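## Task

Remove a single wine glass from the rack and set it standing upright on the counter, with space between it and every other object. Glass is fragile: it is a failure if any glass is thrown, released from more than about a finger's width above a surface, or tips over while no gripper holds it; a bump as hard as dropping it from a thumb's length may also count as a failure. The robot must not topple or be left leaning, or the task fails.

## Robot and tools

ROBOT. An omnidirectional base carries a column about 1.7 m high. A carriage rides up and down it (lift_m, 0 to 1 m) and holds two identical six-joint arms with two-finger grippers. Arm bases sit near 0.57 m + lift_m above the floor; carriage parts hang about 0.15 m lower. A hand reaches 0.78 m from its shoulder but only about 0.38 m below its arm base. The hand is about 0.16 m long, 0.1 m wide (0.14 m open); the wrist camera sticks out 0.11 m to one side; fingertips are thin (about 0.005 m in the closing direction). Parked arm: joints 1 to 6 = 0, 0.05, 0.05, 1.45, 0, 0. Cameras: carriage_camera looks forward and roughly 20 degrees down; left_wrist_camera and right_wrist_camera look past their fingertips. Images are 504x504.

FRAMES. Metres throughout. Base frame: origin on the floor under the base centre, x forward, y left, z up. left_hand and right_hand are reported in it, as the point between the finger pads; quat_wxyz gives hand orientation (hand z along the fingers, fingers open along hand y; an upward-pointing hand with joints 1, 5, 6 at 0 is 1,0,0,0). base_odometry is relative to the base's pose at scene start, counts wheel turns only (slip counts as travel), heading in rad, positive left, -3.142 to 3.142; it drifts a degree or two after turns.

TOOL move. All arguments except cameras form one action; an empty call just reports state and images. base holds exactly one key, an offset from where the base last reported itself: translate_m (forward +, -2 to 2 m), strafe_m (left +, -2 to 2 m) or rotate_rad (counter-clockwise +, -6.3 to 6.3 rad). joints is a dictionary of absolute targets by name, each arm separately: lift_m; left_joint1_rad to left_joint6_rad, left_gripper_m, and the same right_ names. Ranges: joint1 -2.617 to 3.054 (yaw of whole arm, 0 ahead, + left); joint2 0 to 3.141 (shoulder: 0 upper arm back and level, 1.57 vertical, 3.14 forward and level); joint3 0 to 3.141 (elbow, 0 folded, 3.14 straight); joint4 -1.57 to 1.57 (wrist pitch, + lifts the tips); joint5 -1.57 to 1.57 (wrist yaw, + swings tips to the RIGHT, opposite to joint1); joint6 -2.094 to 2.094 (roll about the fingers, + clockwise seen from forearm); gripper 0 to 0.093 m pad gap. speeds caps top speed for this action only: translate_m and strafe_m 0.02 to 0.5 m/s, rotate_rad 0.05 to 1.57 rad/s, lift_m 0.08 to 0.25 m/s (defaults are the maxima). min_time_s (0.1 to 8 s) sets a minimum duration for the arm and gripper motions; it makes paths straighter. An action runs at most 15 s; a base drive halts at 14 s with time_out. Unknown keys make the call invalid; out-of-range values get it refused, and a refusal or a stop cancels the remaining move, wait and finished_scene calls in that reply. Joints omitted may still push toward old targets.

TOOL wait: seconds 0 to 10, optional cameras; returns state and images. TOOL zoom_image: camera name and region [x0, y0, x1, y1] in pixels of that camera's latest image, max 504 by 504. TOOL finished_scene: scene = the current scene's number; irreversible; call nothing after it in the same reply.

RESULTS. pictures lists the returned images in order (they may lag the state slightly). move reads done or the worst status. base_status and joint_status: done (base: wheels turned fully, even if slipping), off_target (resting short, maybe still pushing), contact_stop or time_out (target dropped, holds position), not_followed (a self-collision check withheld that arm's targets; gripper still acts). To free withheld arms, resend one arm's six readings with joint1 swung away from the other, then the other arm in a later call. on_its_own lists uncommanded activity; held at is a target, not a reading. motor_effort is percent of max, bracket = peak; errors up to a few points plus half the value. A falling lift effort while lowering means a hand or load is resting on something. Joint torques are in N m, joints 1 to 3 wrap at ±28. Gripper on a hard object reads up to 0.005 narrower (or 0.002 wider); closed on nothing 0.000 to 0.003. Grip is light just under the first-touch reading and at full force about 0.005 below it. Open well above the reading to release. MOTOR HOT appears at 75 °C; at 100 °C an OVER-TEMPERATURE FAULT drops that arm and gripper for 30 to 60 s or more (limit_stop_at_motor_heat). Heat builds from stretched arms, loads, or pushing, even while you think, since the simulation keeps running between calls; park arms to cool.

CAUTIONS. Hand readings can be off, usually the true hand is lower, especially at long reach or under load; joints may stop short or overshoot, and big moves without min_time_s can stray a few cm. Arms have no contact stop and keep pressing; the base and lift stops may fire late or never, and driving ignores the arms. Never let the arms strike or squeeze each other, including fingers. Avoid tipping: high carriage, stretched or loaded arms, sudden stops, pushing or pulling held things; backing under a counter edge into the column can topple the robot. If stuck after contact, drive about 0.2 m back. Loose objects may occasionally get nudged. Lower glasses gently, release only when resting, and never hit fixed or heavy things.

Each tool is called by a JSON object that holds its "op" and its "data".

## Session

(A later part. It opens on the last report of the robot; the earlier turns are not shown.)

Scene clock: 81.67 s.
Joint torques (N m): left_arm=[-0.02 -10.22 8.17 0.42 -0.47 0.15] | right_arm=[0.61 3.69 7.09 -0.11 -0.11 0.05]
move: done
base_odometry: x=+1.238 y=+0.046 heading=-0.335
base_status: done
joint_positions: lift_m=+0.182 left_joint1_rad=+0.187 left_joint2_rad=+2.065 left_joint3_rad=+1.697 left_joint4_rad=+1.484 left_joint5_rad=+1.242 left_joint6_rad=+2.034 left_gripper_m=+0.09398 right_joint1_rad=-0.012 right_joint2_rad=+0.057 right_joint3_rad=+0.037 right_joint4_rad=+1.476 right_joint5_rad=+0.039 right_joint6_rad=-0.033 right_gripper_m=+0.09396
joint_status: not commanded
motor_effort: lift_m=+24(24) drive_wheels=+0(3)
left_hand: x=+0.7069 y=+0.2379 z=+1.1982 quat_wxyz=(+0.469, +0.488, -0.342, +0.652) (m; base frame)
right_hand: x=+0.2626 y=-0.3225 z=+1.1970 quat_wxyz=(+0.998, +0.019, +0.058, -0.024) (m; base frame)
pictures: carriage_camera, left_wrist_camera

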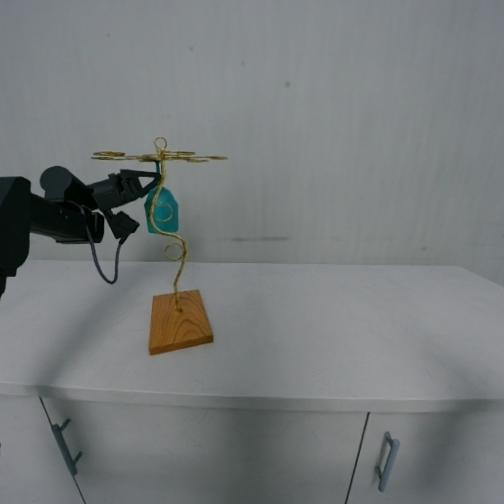

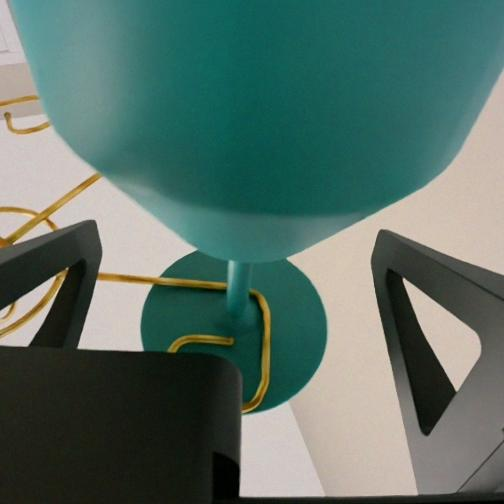

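{"op": "move", "data": {"base": {"strafe_m": 0.008}, "speeds": {"strafe_m": 0.03}, "cameras": []}}

{"op": "move", "data": {"joints": {"left_gripper_m": 0.03}, "min_time_s": 3, "cameras": ["carriage_camera", "left_wrist_camera"]}}

{"op": "zoom_image", "data": {"camera": "carriage_camera", "region": [100, 120, 250, 270]}}

{"op": "zoom_image", "data": {"camera": "left_wrist_camera", "region": [100, 150, 350, 400]}}

Scene clock: 84.43 s.
Joint torques (N m): left_arm=[-0.17 -10.07 8.39 0.45 -0.44 0.13] | right_arm=[0.64 3.7 6.93 -0.14 -0.13 0.04]
move: done
base_odometry: x=+1.240 y=+0.054 heading=-0.335
base_status: done
joint_positions: lift_m=+0.182 left_joint1_rad=+0.187 left_joint2_rad=+2.065 left_joint3_rad=+1.697 left_joint4_rad=+1.484 left_joint5_rad=+1.242 left_joint6_rad=+2.034 left_gripper_m=+0.09398 right_joint1_rad=-0.012 right_joint2_rad=+0.057 right_joint3_rad=+0.037 right_joint4_rad=+1.476 right_joint5_rad=+0.039 right_joint6_rad=-0.033 right_gripper_m=+0.09396
joint_status: not commanded
motor_effort: lift_m=+24(24) drive_wheels=+0(10)
left_hand: x=+0.7069 y=+0.2380 z=+1.1981 quat_wxyz=(+0.469, +0.488, -0.342, +0.652) (m; base frame)
right_hand: x=+0.2626 y=-0.3225 z=+1.1970 quat_wxyz=(+0.998, +0.019, +0.058, -0.024) (m; base frame)
pictures: none
No camera images: "cameras" was empty.

Scene clock: 87.70 s.
Joint torques (N m): left_arm=[-0.24 -10.06 8.25 0.43 -0.46 0.16] | right_arm=[0.62 3.75 6.95 -0.12 -0.13 0.05]
move: done
base_odometry: x=+1.240 y=+0.054 heading=-0.335
base_status: not commanded
joint_positions: lift_m=+0.182 left_joint1_rad=+0.187 left_joint2_rad=+2.065 left_joint3_rad=+1.697 left_joint4_rad=+1.484 left_joint5_rad=+1.242 left_joint6_rad=+2.034 left_gripper_m=+0.03010 right_joint1_rad=-0.012 right_joint2_rad=+0.057 right_joint3_rad=+0.037 right_joint4_rad=+1.476 right_joint5_rad=+0.039 right_joint6_rad=-0.033 right_gripper_m=+0.09396
joint_status: all done
motor_effort: lift_m=+24(24) drive_wheels=+0(3)
left_hand: x=+0.7069 y=+0.2380 z=+1.1981 quat_wxyz=(+0.469, +0.488, -0.342, +0.652) (m; base frame)
right_hand: x=+0.2626 y=-0.3225 z=+1.1970 quat_wxyz=(+0.998, +0.019, +0.058, -0.024) (m; base frame)
pictures: carriage_camera, left_wrist_camera

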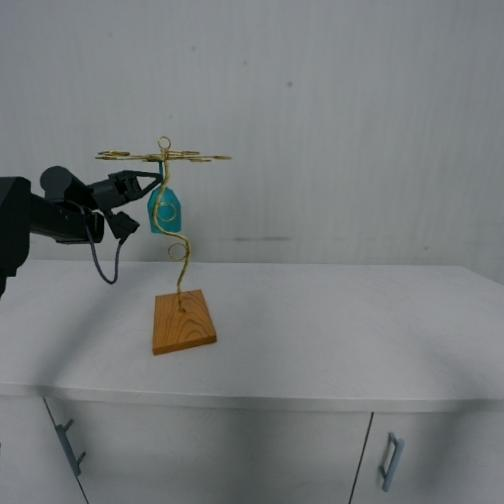

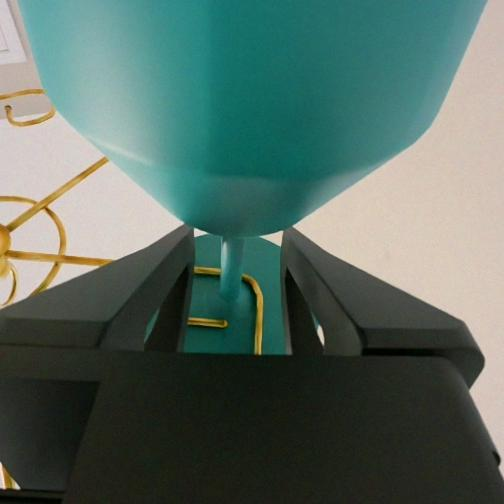

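Scaled by 3.360 from the camera's 504x504 image, which has a finer 720x720 frame.

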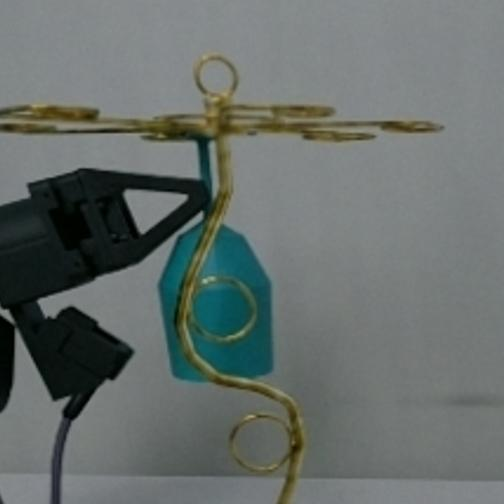

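Scaled by 2.016 from the camera's 504x504 image, which has a finer 720x720 frame.

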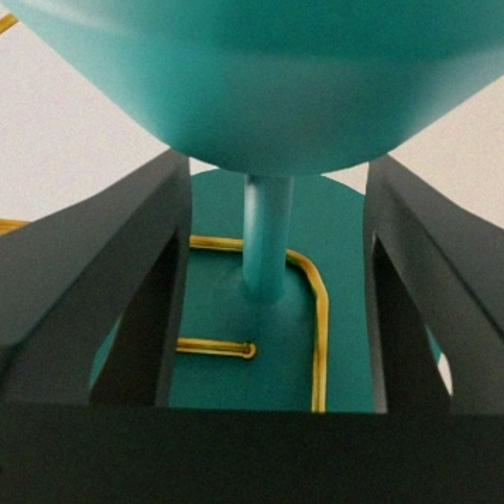

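{"op": "move", "data": {"joints": {"left_gripper_m": 0.012}, "min_time_s": 3, "cameras": ["left_wrist_camera"]}}

{"op": "zoom_image", "data": {"camera": "left_wrist_camera", "region": [100, 150, 350, 400]}}

{"op": "move", "data": {"joints": {"left_gripper_m": 0.007}, "min_time_s": 3, "cameras": []}}

{"op": "move", "data": {"joints": {"left_gripper_m": 0.001}, "min_time_s": 3, "cameras": ["carriage_camera", "left_wrist_camera"]}}

{"op": "zoom_image", "data": {"camera": "left_wrist_camera", "region": [100, 150, 350, 400]}}

Scene clock: 92.73 s.
Joint torques (N m): left_arm=[-0.18 -10.02 8.35 0.41 -0.44 0.12] | right_arm=[0.59 3.75 6.94 -0.13 -0.11 0.04]
move: done
base_odometry: x=+1.240 y=+0.054 heading=-0.335
base_status: not commanded
joint_positions: lift_m=+0.182 left_joint1_rad=+0.187 left_joint2_rad=+2.065 left_joint3_rad=+1.697 left_joint4_rad=+1.484 left_joint5_rad=+1.242 left_joint6_rad=+2.034 left_gripper_m=+0.01210 right_joint1_rad=-0.012 right_joint2_rad=+0.057 right_joint3_rad=+0.037 right_joint4_rad=+1.476 right_joint5_rad=+0.039 right_joint6_rad=-0.033 right_gripper_m=+0.09396
joint_status: all done
motor_effort: lift_m=+24(24) drive_wheels=+0(0)
left_hand: x=+0.7069 y=+0.2380 z=+1.1981 quat_wxyz=(+0.469, +0.488, -0.342, +0.652) (m; base frame)
right_hand: x=+0.2626 y=-0.3225 z=+1.1970 quat_wxyz=(+0.998, +0.019, +0.058, -0.024) (m; base frame)
pictures: left_wrist_camera

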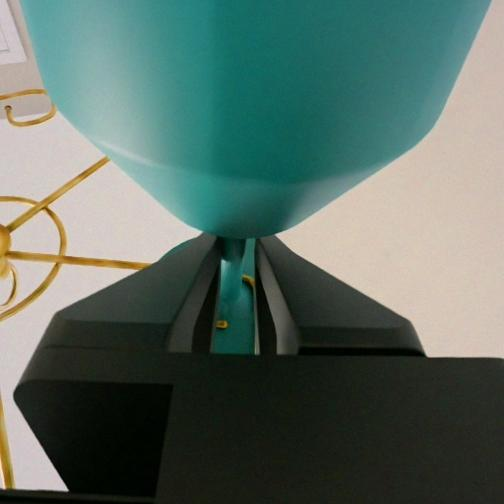

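Scaled by 2.016 from the camera's 504x504 image, which has a finer 720x720 frame.

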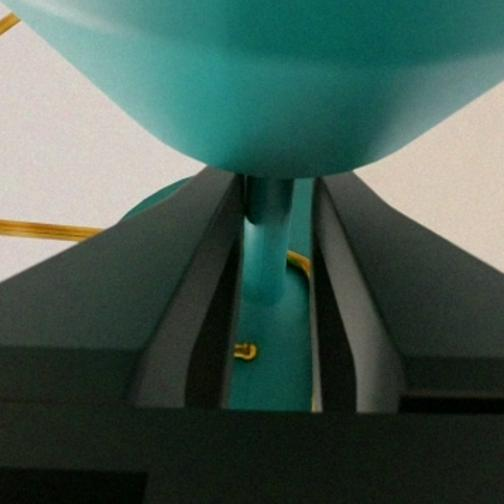

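Scene clock: 96.00 s.
Joint torques (N m): left_arm=[-0.25 -10.13 8.23 0.4 -0.45 0.12] | right_arm=[0.59 3.62 6.91 -0.13 -0.12 0.04]
move: done
base_odometry: x=+1.240 y=+0.054 heading=-0.335
base_status: not commanded
joint_positions: lift_m=+0.182 left_joint1_rad=+0.187 left_joint2_rad=+2.065 left_joint3_rad=+1.697 left_joint4_rad=+1.485 left_joint5_rad=+1.242 left_joint6_rad=+2.036 left_gripper_m=+0.00717 right_joint1_rad=-0.012 right_joint2_rad=+0.057 right_joint3_rad=+0.037 right_joint4_rad=+1.476 right_joint5_rad=+0.039 right_joint6_rad=-0.033 right_gripper_m=+0.09396
joint_status: all done
motor_effort: lift_m=+24(24) drive_wheels=-2(2)
left_hand: x=+0.7068 y=+0.2379 z=+1.1981 quat_wxyz=(+0.468, +0.487, -0.342, +0.653) (m; base frame)
right_hand: x=+0.2626 y=-0.3225 z=+1.1970 quat_wxyz=(+0.998, +0.019, +0.058, -0.024) (m; base frame)
pictures: none
No camera images: "cameras" was empty.

Scene clock: 99.27 s.
Joint torques (N m): left_arm=[-0.18 -10.1 8.36 0.42 -0.46 0.11] | right_arm=[0.61 3.74 6.94 -0.13 -0.11 0.05]
move: off_target
base_odometry: x=+1.240 y=+0.054 heading=-0.335
base_status: not commanded
joint_positions: lift_m=+0.182 left_joint1_rad=+0.187 left_joint2_rad=+2.065 left_joint3_rad=+1.697 left_joint4_rad=+1.485 left_joint5_rad=+1.242 left_joint6_rad=+2.036 left_gripper_m=+0.00637 right_joint1_rad=-0.012 right_joint2_rad=+0.057 right_joint3_rad=+0.037 right_joint4_rad=+1.476 right_joint5_rad=+0.039 right_joint6_rad=-0.033 right_gripper_m=+0.09396
joint_status: left_gripper_m off_target (ended at +0.00638, target +0.00100)
motor_effort: lift_m=+24(24) drive_wheels=-2(3)
left_hand: x=+0.7067 y=+0.2379 z=+1.1982 quat_wxyz=(+0.468, +0.487, -0.342, +0.653) (m; base frame)
right_hand: x=+0.2626 y=-0.3225 z=+1.1970 quat_wxyz=(+0.998, +0.019, +0.058, -0.024) (m; base frame)
pictures: carriage_camera, left_wrist_camera

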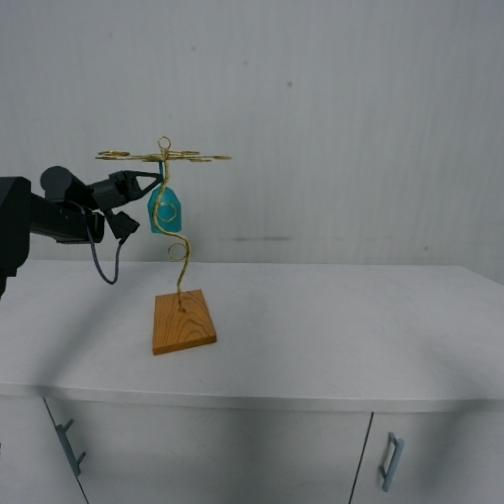

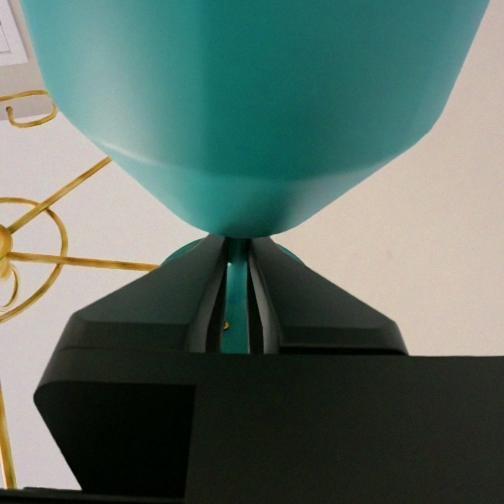

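Scaled by 2.016 from the camera's 504x504 image, which has a finer 720x720 frame.

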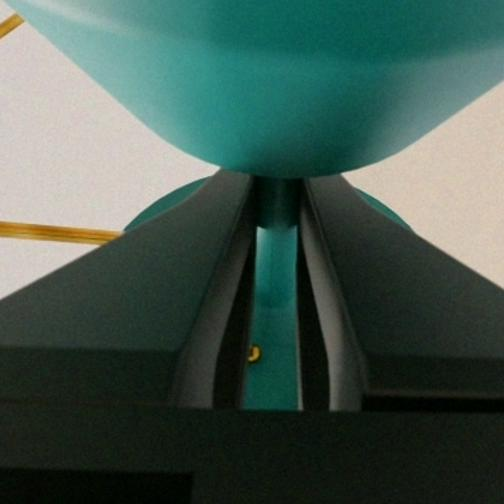

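{"op": "move", "data": {"joints": {"lift_m": 0.194}, "speeds": {"lift_m": 0.08}, "cameras": ["carriage_camera", "left_wrist_camera"]}}

{"op": "zoom_image", "data": {"camera": "carriage_camera", "region": [100, 120, 220, 240]}}

{"op": "zoom_image", "data": {"camera": "left_wrist_camera", "region": [0, 150, 350, 400]}}

Scene clock: 101.10 s.
Joint torques (N m): left_arm=[-0.14 -10.25 8.23 0.38 -0.52 0.09] | right_arm=[0.61 3.7 7.01 -0.15 -0.13 0.05]
move: done
base_odometry: x=+1.240 y=+0.054 heading=-0.335
base_status: not commanded
joint_positions: lift_m=+0.194 left_joint1_rad=+0.187 left_joint2_rad=+2.066 left_joint3_rad=+1.697 left_joint4_rad=+1.483 left_joint5_rad=+1.249 left_joint6_rad=+2.036 left_gripper_m=+0.00637 right_joint1_rad=-0.012 right_joint2_rad=+0.057 right_joint3_rad=+0.037 right_joint4_rad=+1.476 right_joint5_rad=+0.039 right_joint6_rad=-0.033 right_gripper_m=+0.09396
joint_status: all done
motor_effort: lift_m=+23(28) drive_wheels=+0(3)
left_hand: x=+0.7069 y=+0.2375 z=+1.2086 quat_wxyz=(+0.469, +0.489, -0.344, +0.650) (m; base frame)
right_hand: x=+0.2626 y=-0.3225 z=+1.2091 quat_wxyz=(+0.998, +0.019, +0.058, -0.024) (m; base frame)
pictures: carriage_camera, left_wrist_camera

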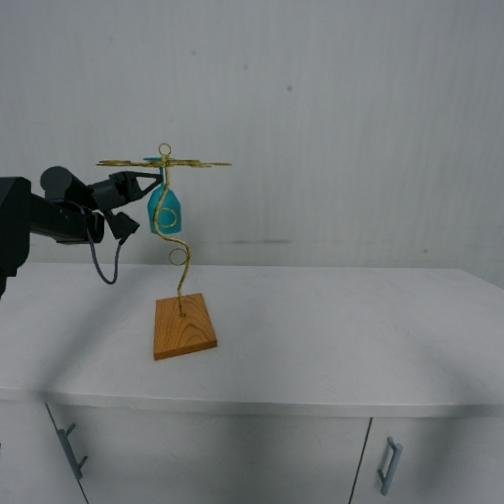

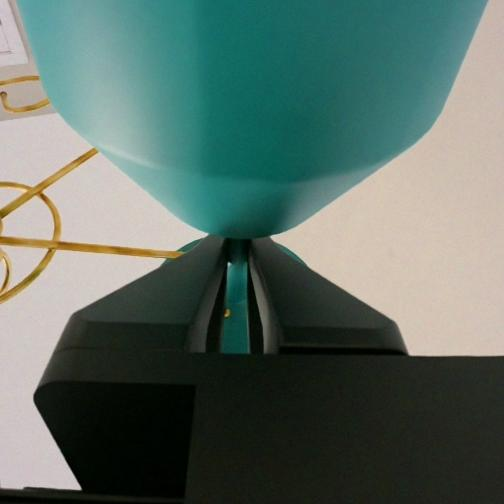

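Scaled by 4.200 from the camera's 504x504 image, which has a finer 720x720 frame.

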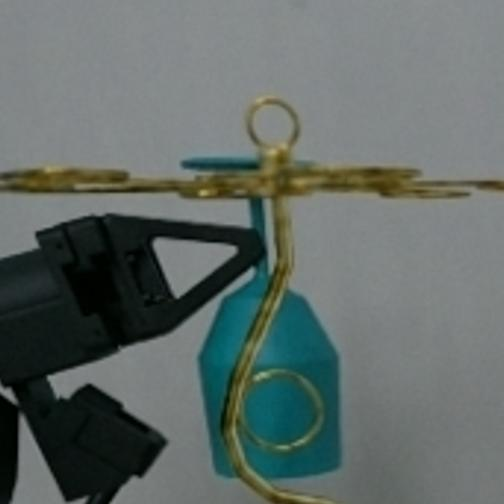

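Scaled by 1.440 from the camera's 504x504 image, which has a finer 720x720 frame.

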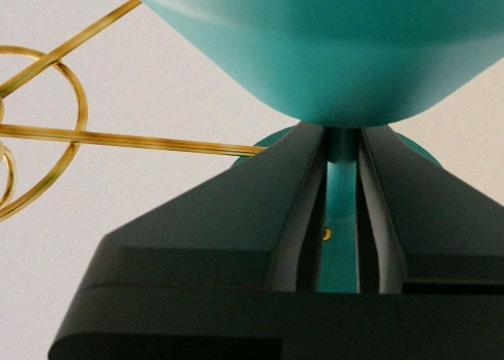

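{"op": "move", "data": {"base": {"translate_m": -0.006}, "speeds": {"translate_m": 0.02}, "cameras": []}}

{"op": "move", "data": {"base": {"strafe_m": -0.004}, "speeds": {"strafe_m": 0.02}, "cameras": []}}

{"op": "move", "data": {"base": {"translate_m": -0.01}, "speeds": {"translate_m": 0.02}, "cameras": ["left_wrist_camera"]}}

{"op": "zoom_image", "data": {"camera": "left_wrist_camera", "region": [0, 150, 350, 400]}}

Scene clock: 105.87 s.
Joint torques (N m): left_arm=[-0.23 -10.44 8.23 0.44 -0.49 0.11] | right_arm=[0.65 3.6 6.83 -0.14 -0.14 0.05]
move: done
base_odometry: x=+1.235 y=+0.056 heading=-0.335
base_status: done
joint_positions: lift_m=+0.194 left_joint1_rad=+0.187 left_joint2_rad=+2.067 left_joint3_rad=+1.697 left_joint4_rad=+1.481 left_joint5_rad=+1.251 left_joint6_rad=+2.036 left_gripper_m=+0.00637 right_joint1_rad=-0.012 right_joint2_rad=+0.057 right_joint3_rad=+0.037 right_joint4_rad=+1.476 right_joint5_rad=+0.039 right_joint6_rad=-0.033 right_gripper_m=+0.09396
joint_status: not commanded
motor_effort: lift_m=+23(23) drive_wheels=-2(5)
left_hand: x=+0.7075 y=+0.2375 z=+1.2076 quat_wxyz=(+0.469, +0.491, -0.344, +0.649) (m; base frame)
right_hand: x=+0.2626 y=-0.3225 z=+1.2091 quat_wxyz=(+0.998, +0.019, +0.058, -0.024) (m; base frame)
pictures: none
No camera images: "cameras" was empty.

Scene clock: 106.50 s.
Joint torques (N m): left_arm=[-0.28 -10.63 8.23 0.47 -0.55 0.13] | right_arm=[0.59 3.73 6.99 -0.11 -0.12 0.05]
move: done
base_odometry: x=+1.234 y=+0.052 heading=-0.334
base_status: done
joint_positions: lift_m=+0.194 left_joint1_rad=+0.187 left_joint2_rad=+2.067 left_joint3_rad=+1.697 left_joint4_rad=+1.480 left_joint5_rad=+1.251 left_joint6_rad=+2.036 left_gripper_m=+0.00637 right_joint1_rad=-0.012 right_joint2_rad=+0.057 right_joint3_rad=+0.037 right_joint4_rad=+1.476 right_joint5_rad=+0.039 right_joint6_rad=-0.033 right_gripper_m=+0.09396
joint_status: not commanded
motor_effort: lift_m=+23(23) drive_wheels=-2(5)
left_hand: x=+0.7075 y=+0.2374 z=+1.2074 quat_wxyz=(+0.470, +0.491, -0.344, +0.648) (m; base frame)
right_hand: x=+0.2626 y=-0.3225 z=+1.2091 quat_wxyz=(+0.998, +0.019, +0.058, -0.024) (m; base frame)
pictures: none
No camera images: "cameras" was empty.

Scene clock: 107.40 s.
Joint torques (N m): left_arm=[-0.18 -10.41 8.5 0.46 -0.56 0.1] | right_arm=[0.64 3.62 6.99 -0.12 -0.12 0.05]
move: done
base_odometry: x=+1.224 y=+0.055 heading=-0.334
base_status: done
joint_positions: lift_m=+0.194 left_joint1_rad=+0.187 left_joint2_rad=+2.068 left_joint3_rad=+1.697 left_joint4_rad=+1.480 left_joint5_rad=+1.251 left_joint6_rad=+2.036 left_gripper_m=+0.00637 right_joint1_rad=-0.012 right_joint2_rad=+0.057 right_joint3_rad=+0.037 right_joint4_rad=+1.476 right_joint5_rad=+0.039 right_joint6_rad=-0.033 right_gripper_m=+0.09396
joint_status: not commanded
motor_effort: lift_m=+23(23) drive_wheels=-1(4)
left_hand: x=+0.7077 y=+0.2374 z=+1.2072 quat_wxyz=(+0.470, +0.491, -0.344, +0.648) (m; base frame)
right_hand: x=+0.2626 y=-0.3225 z=+1.2091 quat_wxyz=(+0.998, +0.019, +0.058, -0.024) (m; base frame)
pictures: left_wrist_camera

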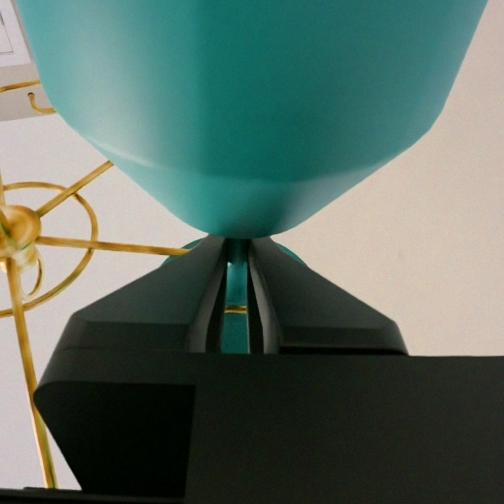

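Scaled by 1.440 from the camera's 504x504 image, which has a finer 720x720 frame.

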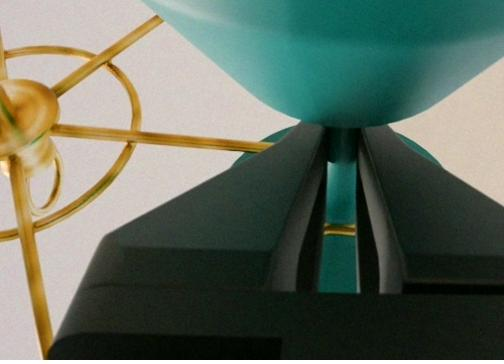

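{"op": "move", "data": {"base": {"strafe_m": -0.004}, "speeds": {"strafe_m": 0.02}, "cameras": []}}

{"op": "move", "data": {"base": {"translate_m": -0.01}, "speeds": {"translate_m": 0.02}, "cameras": ["carriage_camera", "left_wrist_camera"]}}

{"op": "zoom_image", "data": {"camera": "left_wrist_camera", "region": [0, 150, 350, 400]}}

{"op": "zoom_image", "data": {"camera": "carriage_camera", "region": [100, 120, 220, 240]}}

Scene clock: 118.20 s.
Joint torques (N m): left_arm=[-0.14 -10.44 8.38 0.45 -0.48 0.1] | right_arm=[0.61 3.73 6.87 -0.14 -0.11 0.04]
move: done
base_odometry: x=+1.223 y=+0.051 heading=-0.334
base_status: done
joint_positions: lift_m=+0.194 left_joint1_rad=+0.186 left_joint2_rad=+2.068 left_joint3_rad=+1.697 left_joint4_rad=+1.480 left_joint5_rad=+1.251 left_joint6_rad=+2.036 left_gripper_m=+0.00637 right_joint1_rad=-0.012 right_joint2_rad=+0.057 right_joint3_rad=+0.037 right_joint4_rad=+1.476 right_joint5_rad=+0.039 right_joint6_rad=-0.033 right_gripper_m=+0.09396
joint_status: not commanded
motor_effort: lift_m=+23(23) drive_wheels=-2(5)
left_hand: x=+0.7076 y=+0.2370 z=+1.2072 quat_wxyz=(+0.470, +0.491, -0.344, +0.648) (m; base frame)
right_hand: x=+0.2626 y=-0.3225 z=+1.2091 quat_wxyz=(+0.998, +0.019, +0.058, -0.024) (m; base frame)
pictures: none
No camera images: "cameras" was empty.

Scene clock: 119.10 s.
Joint torques (N m): left_arm=[-0.21 -10.55 8.46 0.41 -0.56 0.09] | right_arm=[0.62 3.7 7.04 -0.07 -0.12 0.03]
move: done
base_odometry: x=+1.214 y=+0.054 heading=-0.335
base_status: done
joint_positions: lift_m=+0.194 left_joint1_rad=+0.186 left_joint2_rad=+2.068 left_joint3_rad=+1.697 left_joint4_rad=+1.480 left_joint5_rad=+1.252 left_joint6_rad=+2.036 left_gripper_m=+0.00636 right_joint1_rad=-0.012 right_joint2_rad=+0.057 right_joint3_rad=+0.037 right_joint4_rad=+1.476 right_joint5_rad=+0.039 right_joint6_rad=-0.033 right_gripper_m=+0.09396
joint_status: not commanded
motor_effort: lift_m=+23(23) drive_wheels=-2(2)
left_hand: x=+0.7076 y=+0.2370 z=+1.2071 quat_wxyz=(+0.470, +0.491, -0.344, +0.648) (m; base frame)
right_hand: x=+0.2626 y=-0.3225 z=+1.2091 quat_wxyz=(+0.998, +0.019, +0.058, -0.024) (m; base frame)
pictures: carriage_camera, left_wrist_camera

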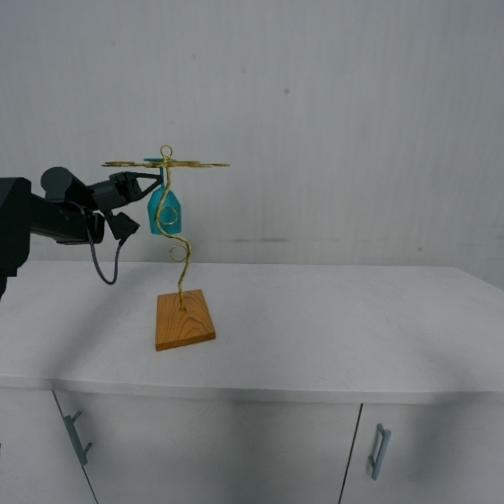

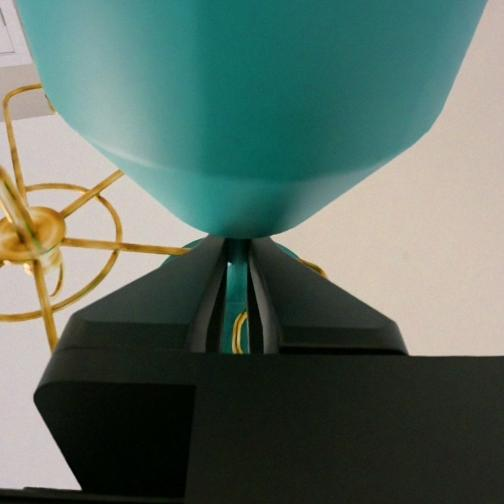

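Scaled by 1.440 from the camera's 504x504 image, which has a finer 720x720 frame.

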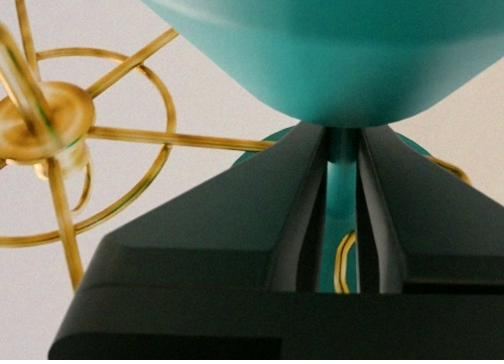

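Scaled by 4.200 from the camera's 504x504 image, which has a finer 720x720 frame.

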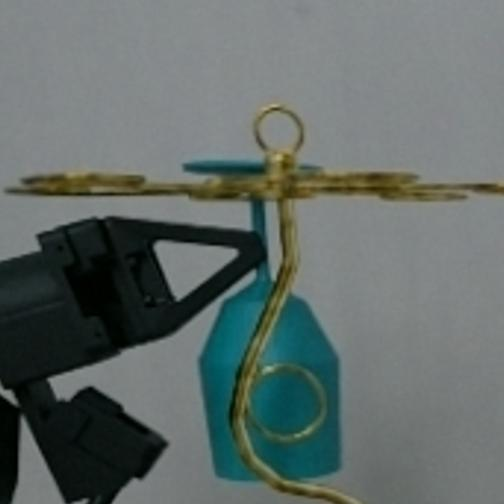

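{"op": "move", "data": {"base": {"translate_m": -0.005}, "speeds": {"translate_m": 0.02}, "cameras": []}}

{"op": "move", "data": {"base": {"strafe_m": -0.004}, "speeds": {"strafe_m": 0.02}, "cameras": []}}

{"op": "move", "data": {"base": {"translate_m": -0.004}, "speeds": {"translate_m": 0.02}, "cameras": ["carriage_camera", "left_wrist_camera"]}}

{"op": "zoom_image", "data": {"camera": "left_wrist_camera", "region": [0, 150, 350, 400]}}

{"op": "zoom_image", "data": {"camera": "carriage_camera", "region": [100, 120, 220, 240]}}

Scene clock: 124.33 s.
Joint torques (N m): left_arm=[-0.12 -10.43 8.34 0.48 -0.54 0.1] | right_arm=[0.66 3.67 7.08 -0.09 -0.12 0.03]
move: done
base_odometry: x=+1.209 y=+0.056 heading=-0.335
base_status: done
joint_positions: lift_m=+0.194 left_joint1_rad=+0.186 left_joint2_rad=+2.068 left_joint3_rad=+1.697 left_joint4_rad=+1.480 left_joint5_rad=+1.252 left_joint6_rad=+2.036 left_gripper_m=+0.00636 right_joint1_rad=-0.012 right_joint2_rad=+0.057 right_joint3_rad=+0.037 right_joint4_rad=+1.475 right_joint5_rad=+0.039 right_joint6_rad=-0.033 right_gripper_m=+0.09396
joint_status: not commanded
motor_effort: lift_m=+23(23) drive_wheels=-2(3)
left_hand: x=+0.7076 y=+0.2370 z=+1.2072 quat_wxyz=(+0.470, +0.491, -0.344, +0.648) (m; base frame)
right_hand: x=+0.2627 y=-0.3225 z=+1.2090 quat_wxyz=(+0.998, +0.019, +0.058, -0.024) (m; base frame)
pictures: none
No camera images: "cameras" was empty.

Scene clock: 124.93 s.
Joint torques (N m): left_arm=[-0.27 -10.39 8.39 0.41 -0.53 0.13] | right_arm=[0.64 3.71 7.01 -0.12 -0.12 0.04]
move: done
base_odometry: x=+1.207 y=+0.052 heading=-0.335
base_status: done
joint_positions: lift_m=+0.194 left_joint1_rad=+0.187 left_joint2_rad=+2.068 left_joint3_rad=+1.697 left_joint4_rad=+1.480 left_joint5_rad=+1.252 left_joint6_rad=+2.036 left_gripper_m=+0.00636 right_joint1_rad=-0.012 right_joint2_rad=+0.057 right_joint3_rad=+0.037 right_joint4_rad=+1.475 right_joint5_rad=+0.039 right_joint6_rad=-0.033 right_gripper_m=+0.09396
joint_status: not commanded
motor_effort: lift_m=+23(23) drive_wheels=-2(4)
left_hand: x=+0.7076 y=+0.2372 z=+1.2072 quat_wxyz=(+0.470, +0.491, -0.344, +0.648) (m; base frame)
right_hand: x=+0.2627 y=-0.3225 z=+1.2090 quat_wxyz=(+0.998, +0.019, +0.058, -0.024) (m; base frame)
pictures: none
No camera images: "cameras" was empty.

Scene clock: 125.60 s.
Joint torques (N m): left_arm=[-0.06 -10.25 8.21 0.5 -0.53 0.13] | right_arm=[0.62 3.74 6.94 -0.13 -0.11 0.03]
move: done
base_odometry: x=+1.204 y=+0.053 heading=-0.335
base_status: done
joint_positions: lift_m=+0.194 left_joint1_rad=+0.187 left_joint2_rad=+2.068 left_joint3_rad=+1.697 left_joint4_rad=+1.480 left_joint5_rad=+1.252 left_joint6_rad=+2.036 left_gripper_m=+0.00636 right_joint1_rad=-0.012 right_joint2_rad=+0.057 right_joint3_rad=+0.037 right_joint4_rad=+1.475 right_joint5_rad=+0.039 right_joint6_rad=-0.033 right_gripper_m=+0.09396
joint_status: not commanded
motor_effort: lift_m=+23(23) drive_wheels=-1(4)
left_hand: x=+0.7075 y=+0.2371 z=+1.2072 quat_wxyz=(+0.470, +0.491, -0.344, +0.648) (m; base frame)
right_hand: x=+0.2627 y=-0.3225 z=+1.2090 quat_wxyz=(+0.998, +0.019, +0.058, -0.024) (m; base frame)
pictures: carriage_camera, left_wrist_camera

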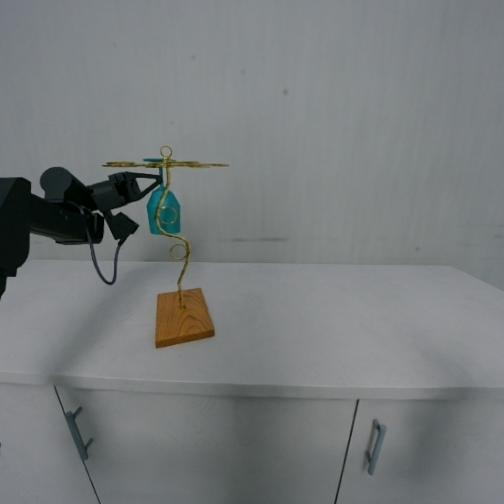

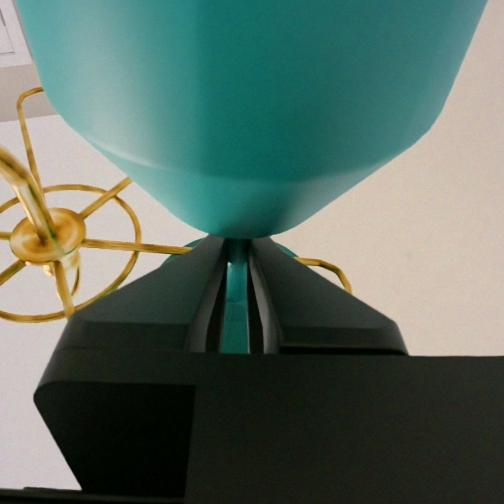

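Scaled by 1.440 from the camera's 504x504 image, which has a finer 720x720 frame.

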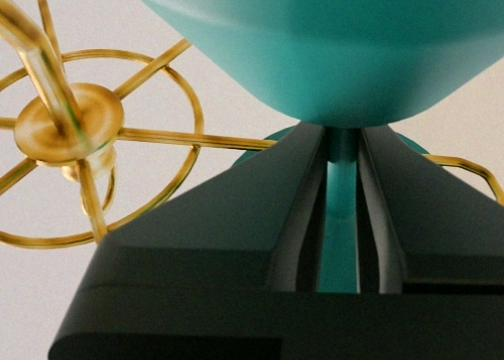

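Scaled by 4.200 from the camera's 504x504 image, which has a finer 720x720 frame.

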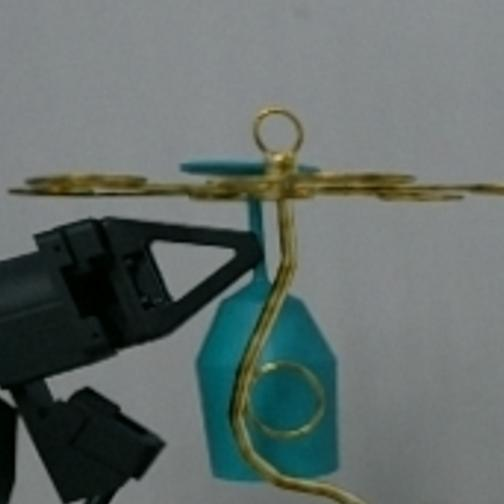

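{"op": "move", "data": {"base": {"translate_m": -0.005}, "speeds": {"translate_m": 0.02}, "cameras": []}}

{"op": "move", "data": {"base": {"strafe_m": 0.009}, "speeds": {"strafe_m": 0.02}, "cameras": ["carriage_camera", "left_wrist_camera"]}}

{"op": "zoom_image", "data": {"camera": "left_wrist_camera", "region": [0, 150, 350, 400]}}

{"op": "zoom_image", "data": {"camera": "carriage_camera", "region": [100, 120, 220, 240]}}

Scene clock: 127.83 s.
Joint torques (N m): left_arm=[-0.13 -10.35 8.2 0.44 -0.52 0.12] | right_arm=[0.62 3.66 6.84 -0.11 -0.13 0.05]
move: done
base_odometry: x=+1.199 y=+0.055 heading=-0.335
base_status: done
joint_positions: lift_m=+0.194 left_joint1_rad=+0.187 left_joint2_rad=+2.068 left_joint3_rad=+1.697 left_joint4_rad=+1.480 left_joint5_rad=+1.252 left_joint6_rad=+2.036 left_gripper_m=+0.00636 right_joint1_rad=-0.012 right_joint2_rad=+0.057 right_joint3_rad=+0.037 right_joint4_rad=+1.475 right_joint5_rad=+0.039 right_joint6_rad=-0.033 right_gripper_m=+0.09396
joint_status: not commanded
motor_effort: lift_m=+23(23) drive_wheels=-2(3)
left_hand: x=+0.7075 y=+0.2371 z=+1.2072 quat_wxyz=(+0.470, +0.491, -0.344, +0.648) (m; base frame)
right_hand: x=+0.2628 y=-0.3225 z=+1.2090 quat_wxyz=(+0.998, +0.019, +0.058, -0.024) (m; base frame)
pictures: none
No camera images: "cameras" was empty.

Scene clock: 128.67 s.
Joint torques (N m): left_arm=[-0.42 -10.5 8.29 0.46 -0.54 0.1] | right_arm=[0.42 3.74 7.09 -0.12 -0.11 0.05]
move: done
base_odometry: x=+1.202 y=+0.063 heading=-0.335
base_status: done
joint_positions: lift_m=+0.194 left_joint1_rad=+0.188 left_joint2_rad=+2.068 left_joint3_rad=+1.697 left_joint4_rad=+1.480 left_joint5_rad=+1.252 left_joint6_rad=+2.036 left_gripper_m=+0.00636 right_joint1_rad=-0.012 right_joint2_rad=+0.057 right_joint3_rad=+0.037 right_joint4_rad=+1.475 right_joint5_rad=+0.039 right_joint6_rad=-0.033 right_gripper_m=+0.09396
joint_status: not commanded
motor_effort: lift_m=+23(23) drive_wheels=-2(5)
left_hand: x=+0.7077 y=+0.2379 z=+1.2072 quat_wxyz=(+0.469, +0.491, -0.344, +0.648) (m; base frame)
right_hand: x=+0.2628 y=-0.3225 z=+1.2090 quat_wxyz=(+0.998, +0.019, +0.058, -0.024) (m; base frame)
pictures: carriage_camera, left_wrist_camera

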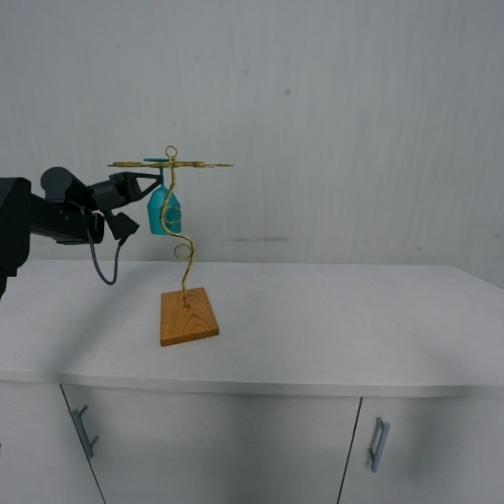

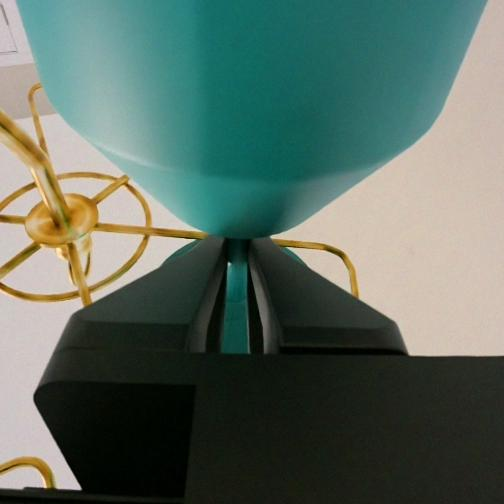

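Scaled by 1.440 from the camera's 504x504 image, which has a finer 720x720 frame.

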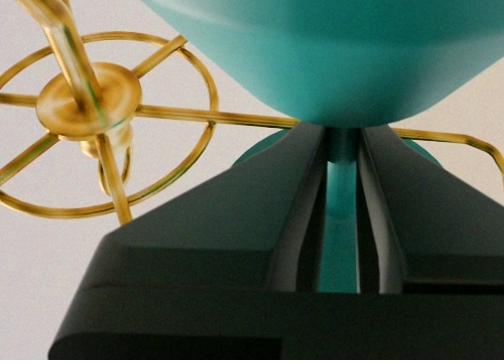

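Scaled by 4.200 from the camera's 504x504 image, which has a finer 720x720 frame.

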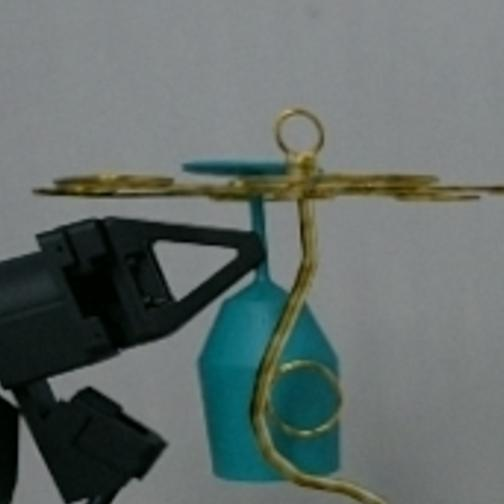

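{"op": "move", "data": {"base": {"translate_m": -0.005}, "speeds": {"translate_m": 0.02}, "cameras": []}}

{"op": "move", "data": {"base": {"strafe_m": 0.012}, "speeds": {"strafe_m": 0.02}, "cameras": []}}

{"op": "move", "data": {"base": {"translate_m": -0.005}, "speeds": {"translate_m": 0.02}, "cameras": []}}

{"op": "move", "data": {"base": {"strafe_m": 0.012}, "speeds": {"strafe_m": 0.02}, "cameras": ["carriage_camera", "left_wrist_camera"]}}

{"op": "zoom_image", "data": {"camera": "left_wrist_camera", "region": [0, 150, 350, 400]}}

{"op": "zoom_image", "data": {"camera": "carriage_camera", "region": [100, 120, 220, 240]}}

Scene clock: 130.70 s.
Joint torques (N m): left_arm=[-0.42 -10.44 8.27 0.46 -0.54 0.09] | right_arm=[0.64 3.73 6.9 -0.14 -0.13 0.05]
move: done
base_odometry: x=+1.197 y=+0.065 heading=-0.335
base_status: done
joint_positions: lift_m=+0.194 left_joint1_rad=+0.188 left_joint2_rad=+2.068 left_joint3_rad=+1.697 left_joint4_rad=+1.480 left_joint5_rad=+1.252 left_joint6_rad=+2.036 left_gripper_m=+0.00636 right_joint1_rad=-0.012 right_joint2_rad=+0.057 right_joint3_rad=+0.037 right_joint4_rad=+1.475 right_joint5_rad=+0.039 right_joint6_rad=-0.033 right_gripper_m=+0.09396
joint_status: not commanded
motor_effort: lift_m=+23(23) drive_wheels=-3(4)
left_hand: x=+0.7077 y=+0.2379 z=+1.2072 quat_wxyz=(+0.469, +0.491, -0.344, +0.648) (m; base frame)
right_hand: x=+0.2628 y=-0.3225 z=+1.2090 quat_wxyz=(+0.998, +0.019, +0.058, -0.024) (m; base frame)
pictures: none
No camera images: "cameras" was empty.

Scene clock: 131.70 s.
Joint torques (N m): left_arm=[-0.46 -10.5 8.43 0.51 -0.55 0.11] | right_arm=[0.57 3.67 6.86 -0.12 -0.11 0.06]
move: done
base_odometry: x=+1.201 y=+0.076 heading=-0.335
base_status: done
joint_positions: lift_m=+0.194 left_joint1_rad=+0.190 left_joint2_rad=+2.068 left_joint3_rad=+1.697 left_joint4_rad=+1.480 left_joint5_rad=+1.252 left_joint6_rad=+2.036 left_gripper_m=+0.00636 right_joint1_rad=-0.012 right_joint2_rad=+0.057 right_joint3_rad=+0.037 right_joint4_rad=+1.475 right_joint5_rad=+0.039 right_joint6_rad=-0.033 right_gripper_m=+0.09396
joint_status: not commanded
motor_effort: lift_m=+23(23) drive_wheels=-1(4)
left_hand: x=+0.7078 y=+0.2386 z=+1.2071 quat_wxyz=(+0.469, +0.492, -0.343, +0.649) (m; base frame)
right_hand: x=+0.2628 y=-0.3225 z=+1.2090 quat_wxyz=(+0.998, +0.019, +0.058, -0.024) (m; base frame)
pictures: none
No camera images: "cameras" was empty.

Scene clock: 132.33 s.
Joint torques (N m): left_arm=[-0.39 -10.48 8.54 0.45 -0.58 0.11] | right_arm=[0.64 3.71 6.99 -0.11 -0.12 0.03]
move: done
base_odometry: x=+1.196 y=+0.078 heading=-0.335
base_status: done
joint_positions: lift_m=+0.194 left_joint1_rad=+0.190 left_joint2_rad=+2.068 left_joint3_rad=+1.697 left_joint4_rad=+1.480 left_joint5_rad=+1.252 left_joint6_rad=+2.036 left_gripper_m=+0.00636 right_joint1_rad=-0.012 right_joint2_rad=+0.057 right_joint3_rad=+0.037 right_joint4_rad=+1.475 right_joint5_rad=+0.039 right_joint6_rad=-0.033 right_gripper_m=+0.09396
joint_status: not commanded
motor_effort: lift_m=+23(23) drive_wheels=-2(4)
left_hand: x=+0.7078 y=+0.2386 z=+1.2071 quat_wxyz=(+0.469, +0.492, -0.343, +0.649) (m; base frame)
right_hand: x=+0.2628 y=-0.3225 z=+1.2090 quat_wxyz=(+0.998, +0.019, +0.058, -0.024) (m; base frame)
pictures: none
No camera images: "cameras" was empty.

Scene clock: 133.33 s.
Joint torques (N m): left_arm=[-0.29 -10.44 8.29 0.44 -0.53 0.12] | right_arm=[0.61 3.73 6.94 -0.1 -0.12 0.04]
move: done
base_odometry: x=+1.200 y=+0.089 heading=-0.335
base_status: done
joint_positions: lift_m=+0.194 left_joint1_rad=+0.189 left_joint2_rad=+2.068 left_joint3_rad=+1.697 left_joint4_rad=+1.480 left_joint5_rad=+1.252 left_joint6_rad=+2.036 left_gripper_m=+0.00636 right_joint1_rad=-0.012 right_joint2_rad=+0.057 right_joint3_rad=+0.037 right_joint4_rad=+1.475 right_joint5_rad=+0.039 right_joint6_rad=-0.033 right_gripper_m=+0.09396
joint_status: not commanded
motor_effort: lift_m=+23(23) drive_wheels=-1(3)
left_hand: x=+0.7077 y=+0.2382 z=+1.2071 quat_wxyz=(+0.469, +0.492, -0.344, +0.648) (m; base frame)
right_hand: x=+0.2628 y=-0.3225 z=+1.2090 quat_wxyz=(+0.998, +0.019, +0.058, -0.024) (m; base frame)
pictures: carriage_camera, left_wrist_camera

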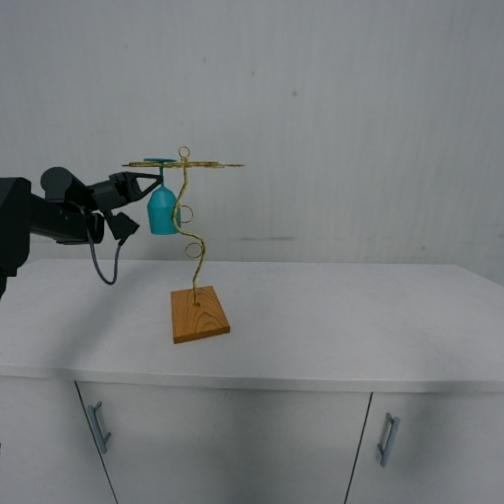

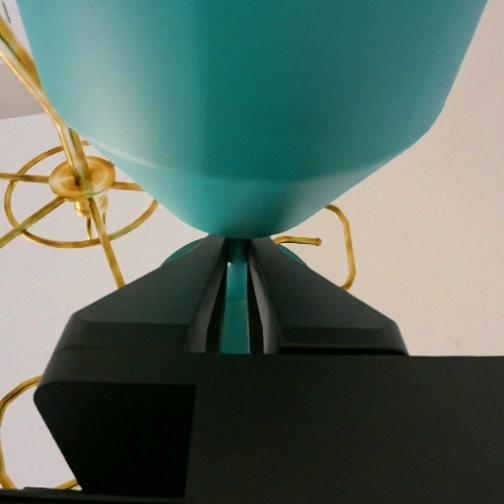

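Scaled by 1.440 from the camera's 504x504 image, which has a finer 720x720 frame.

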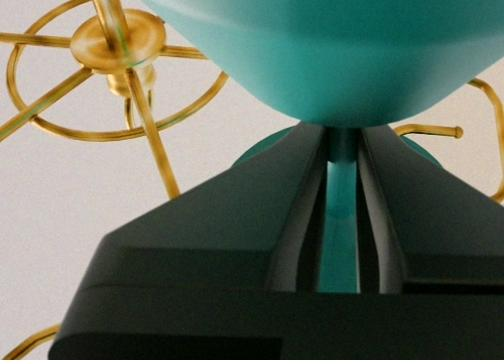

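Scaled by 4.200 from the camera's 504x504 image, which has a finer 720x720 frame.

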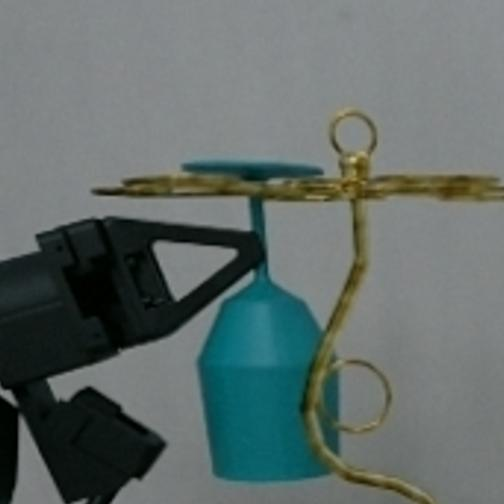

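{"op": "move", "data": {"base": {"translate_m": -0.005}, "speeds": {"translate_m": 0.02}, "cameras": []}}

{"op": "move", "data": {"base": {"strafe_m": 0.018}, "speeds": {"strafe_m": 0.02}, "cameras": ["carriage_camera", "left_wrist_camera"]}}

{"op": "zoom_image", "data": {"camera": "left_wrist_camera", "region": [0, 150, 350, 400]}}

{"op": "zoom_image", "data": {"camera": "carriage_camera", "region": [100, 120, 220, 240]}}

Scene clock: 135.77 s.
Joint torques (N m): left_arm=[-0.4 -10.47 8.31 0.46 -0.59 0.1] | right_arm=[0.69 3.67 7.05 -0.08 -0.12 0.05]
move: done
base_odometry: x=+1.196 y=+0.091 heading=-0.335
base_status: done
joint_positions: lift_m=+0.194 left_joint1_rad=+0.189 left_joint2_rad=+2.068 left_joint3_rad=+1.697 left_joint4_rad=+1.480 left_joint5_rad=+1.252 left_joint6_rad=+2.036 left_gripper_m=+0.00636 right_joint1_rad=-0.012 right_joint2_rad=+0.057 right_joint3_rad=+0.037 right_joint4_rad=+1.475 right_joint5_rad=+0.039 right_joint6_rad=-0.033 right_gripper_m=+0.09396
joint_status: not commanded
motor_effort: lift_m=+23(23) drive_wheels=-2(3)
left_hand: x=+0.7077 y=+0.2382 z=+1.2071 quat_wxyz=(+0.469, +0.492, -0.344, +0.648) (m; base frame)
right_hand: x=+0.2628 y=-0.3225 z=+1.2090 quat_wxyz=(+0.998, +0.019, +0.058, -0.024) (m; base frame)
pictures: none
No camera images: "cameras" was empty.

Scene clock: 137.17 s.
Joint torques (N m): left_arm=[-0.36 -10.36 8.44 0.5 -0.54 0.1] | right_arm=[0.55 3.73 7.08 -0.12 -0.12 0.03]
move: done
base_odometry: x=+1.201 y=+0.108 heading=-0.335
base_status: done
joint_positions: lift_m=+0.194 left_joint1_rad=+0.189 left_joint2_rad=+2.068 left_joint3_rad=+1.697 left_joint4_rad=+1.480 left_joint5_rad=+1.252 left_joint6_rad=+2.036 left_gripper_m=+0.00636 right_joint1_rad=-0.012 right_joint2_rad=+0.057 right_joint3_rad=+0.037 right_joint4_rad=+1.475 right_joint5_rad=+0.039 right_joint6_rad=-0.033 right_gripper_m=+0.09396
joint_status: not commanded
motor_effort: lift_m=+23(23) drive_wheels=+0(5)
left_hand: x=+0.7077 y=+0.2384 z=+1.2071 quat_wxyz=(+0.469, +0.492, -0.344, +0.648) (m; base frame)
right_hand: x=+0.2628 y=-0.3225 z=+1.2090 quat_wxyz=(+0.998, +0.019, +0.058, -0.024) (m; base frame)
pictures: carriage_camera, left_wrist_camera

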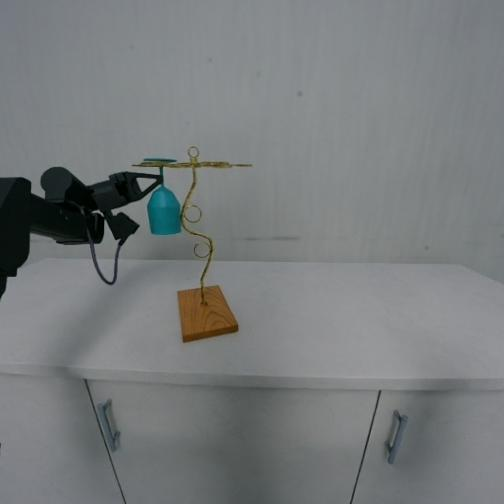

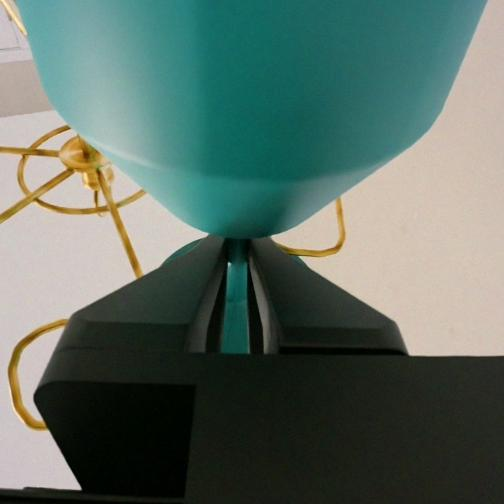

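Scaled by 1.440 from the camera's 504x504 image, which has a finer 720x720 frame.

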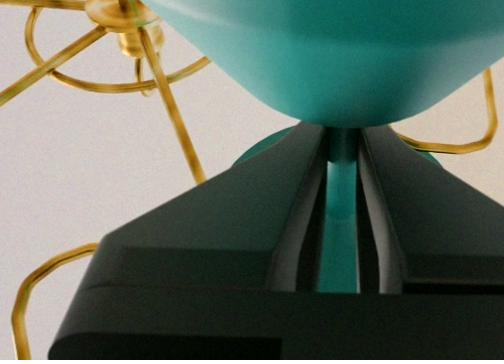

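Scaled by 4.200 from the camera's 504x504 image, which has a finer 720x720 frame.

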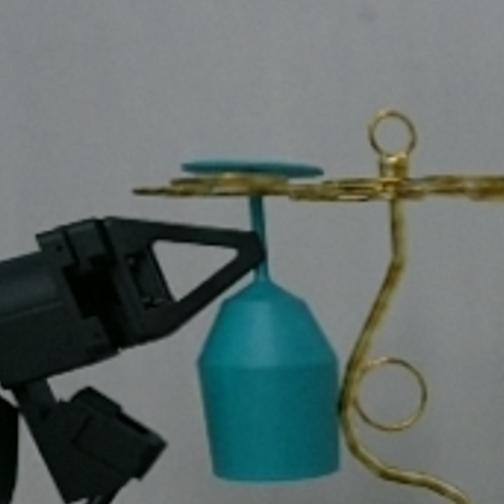

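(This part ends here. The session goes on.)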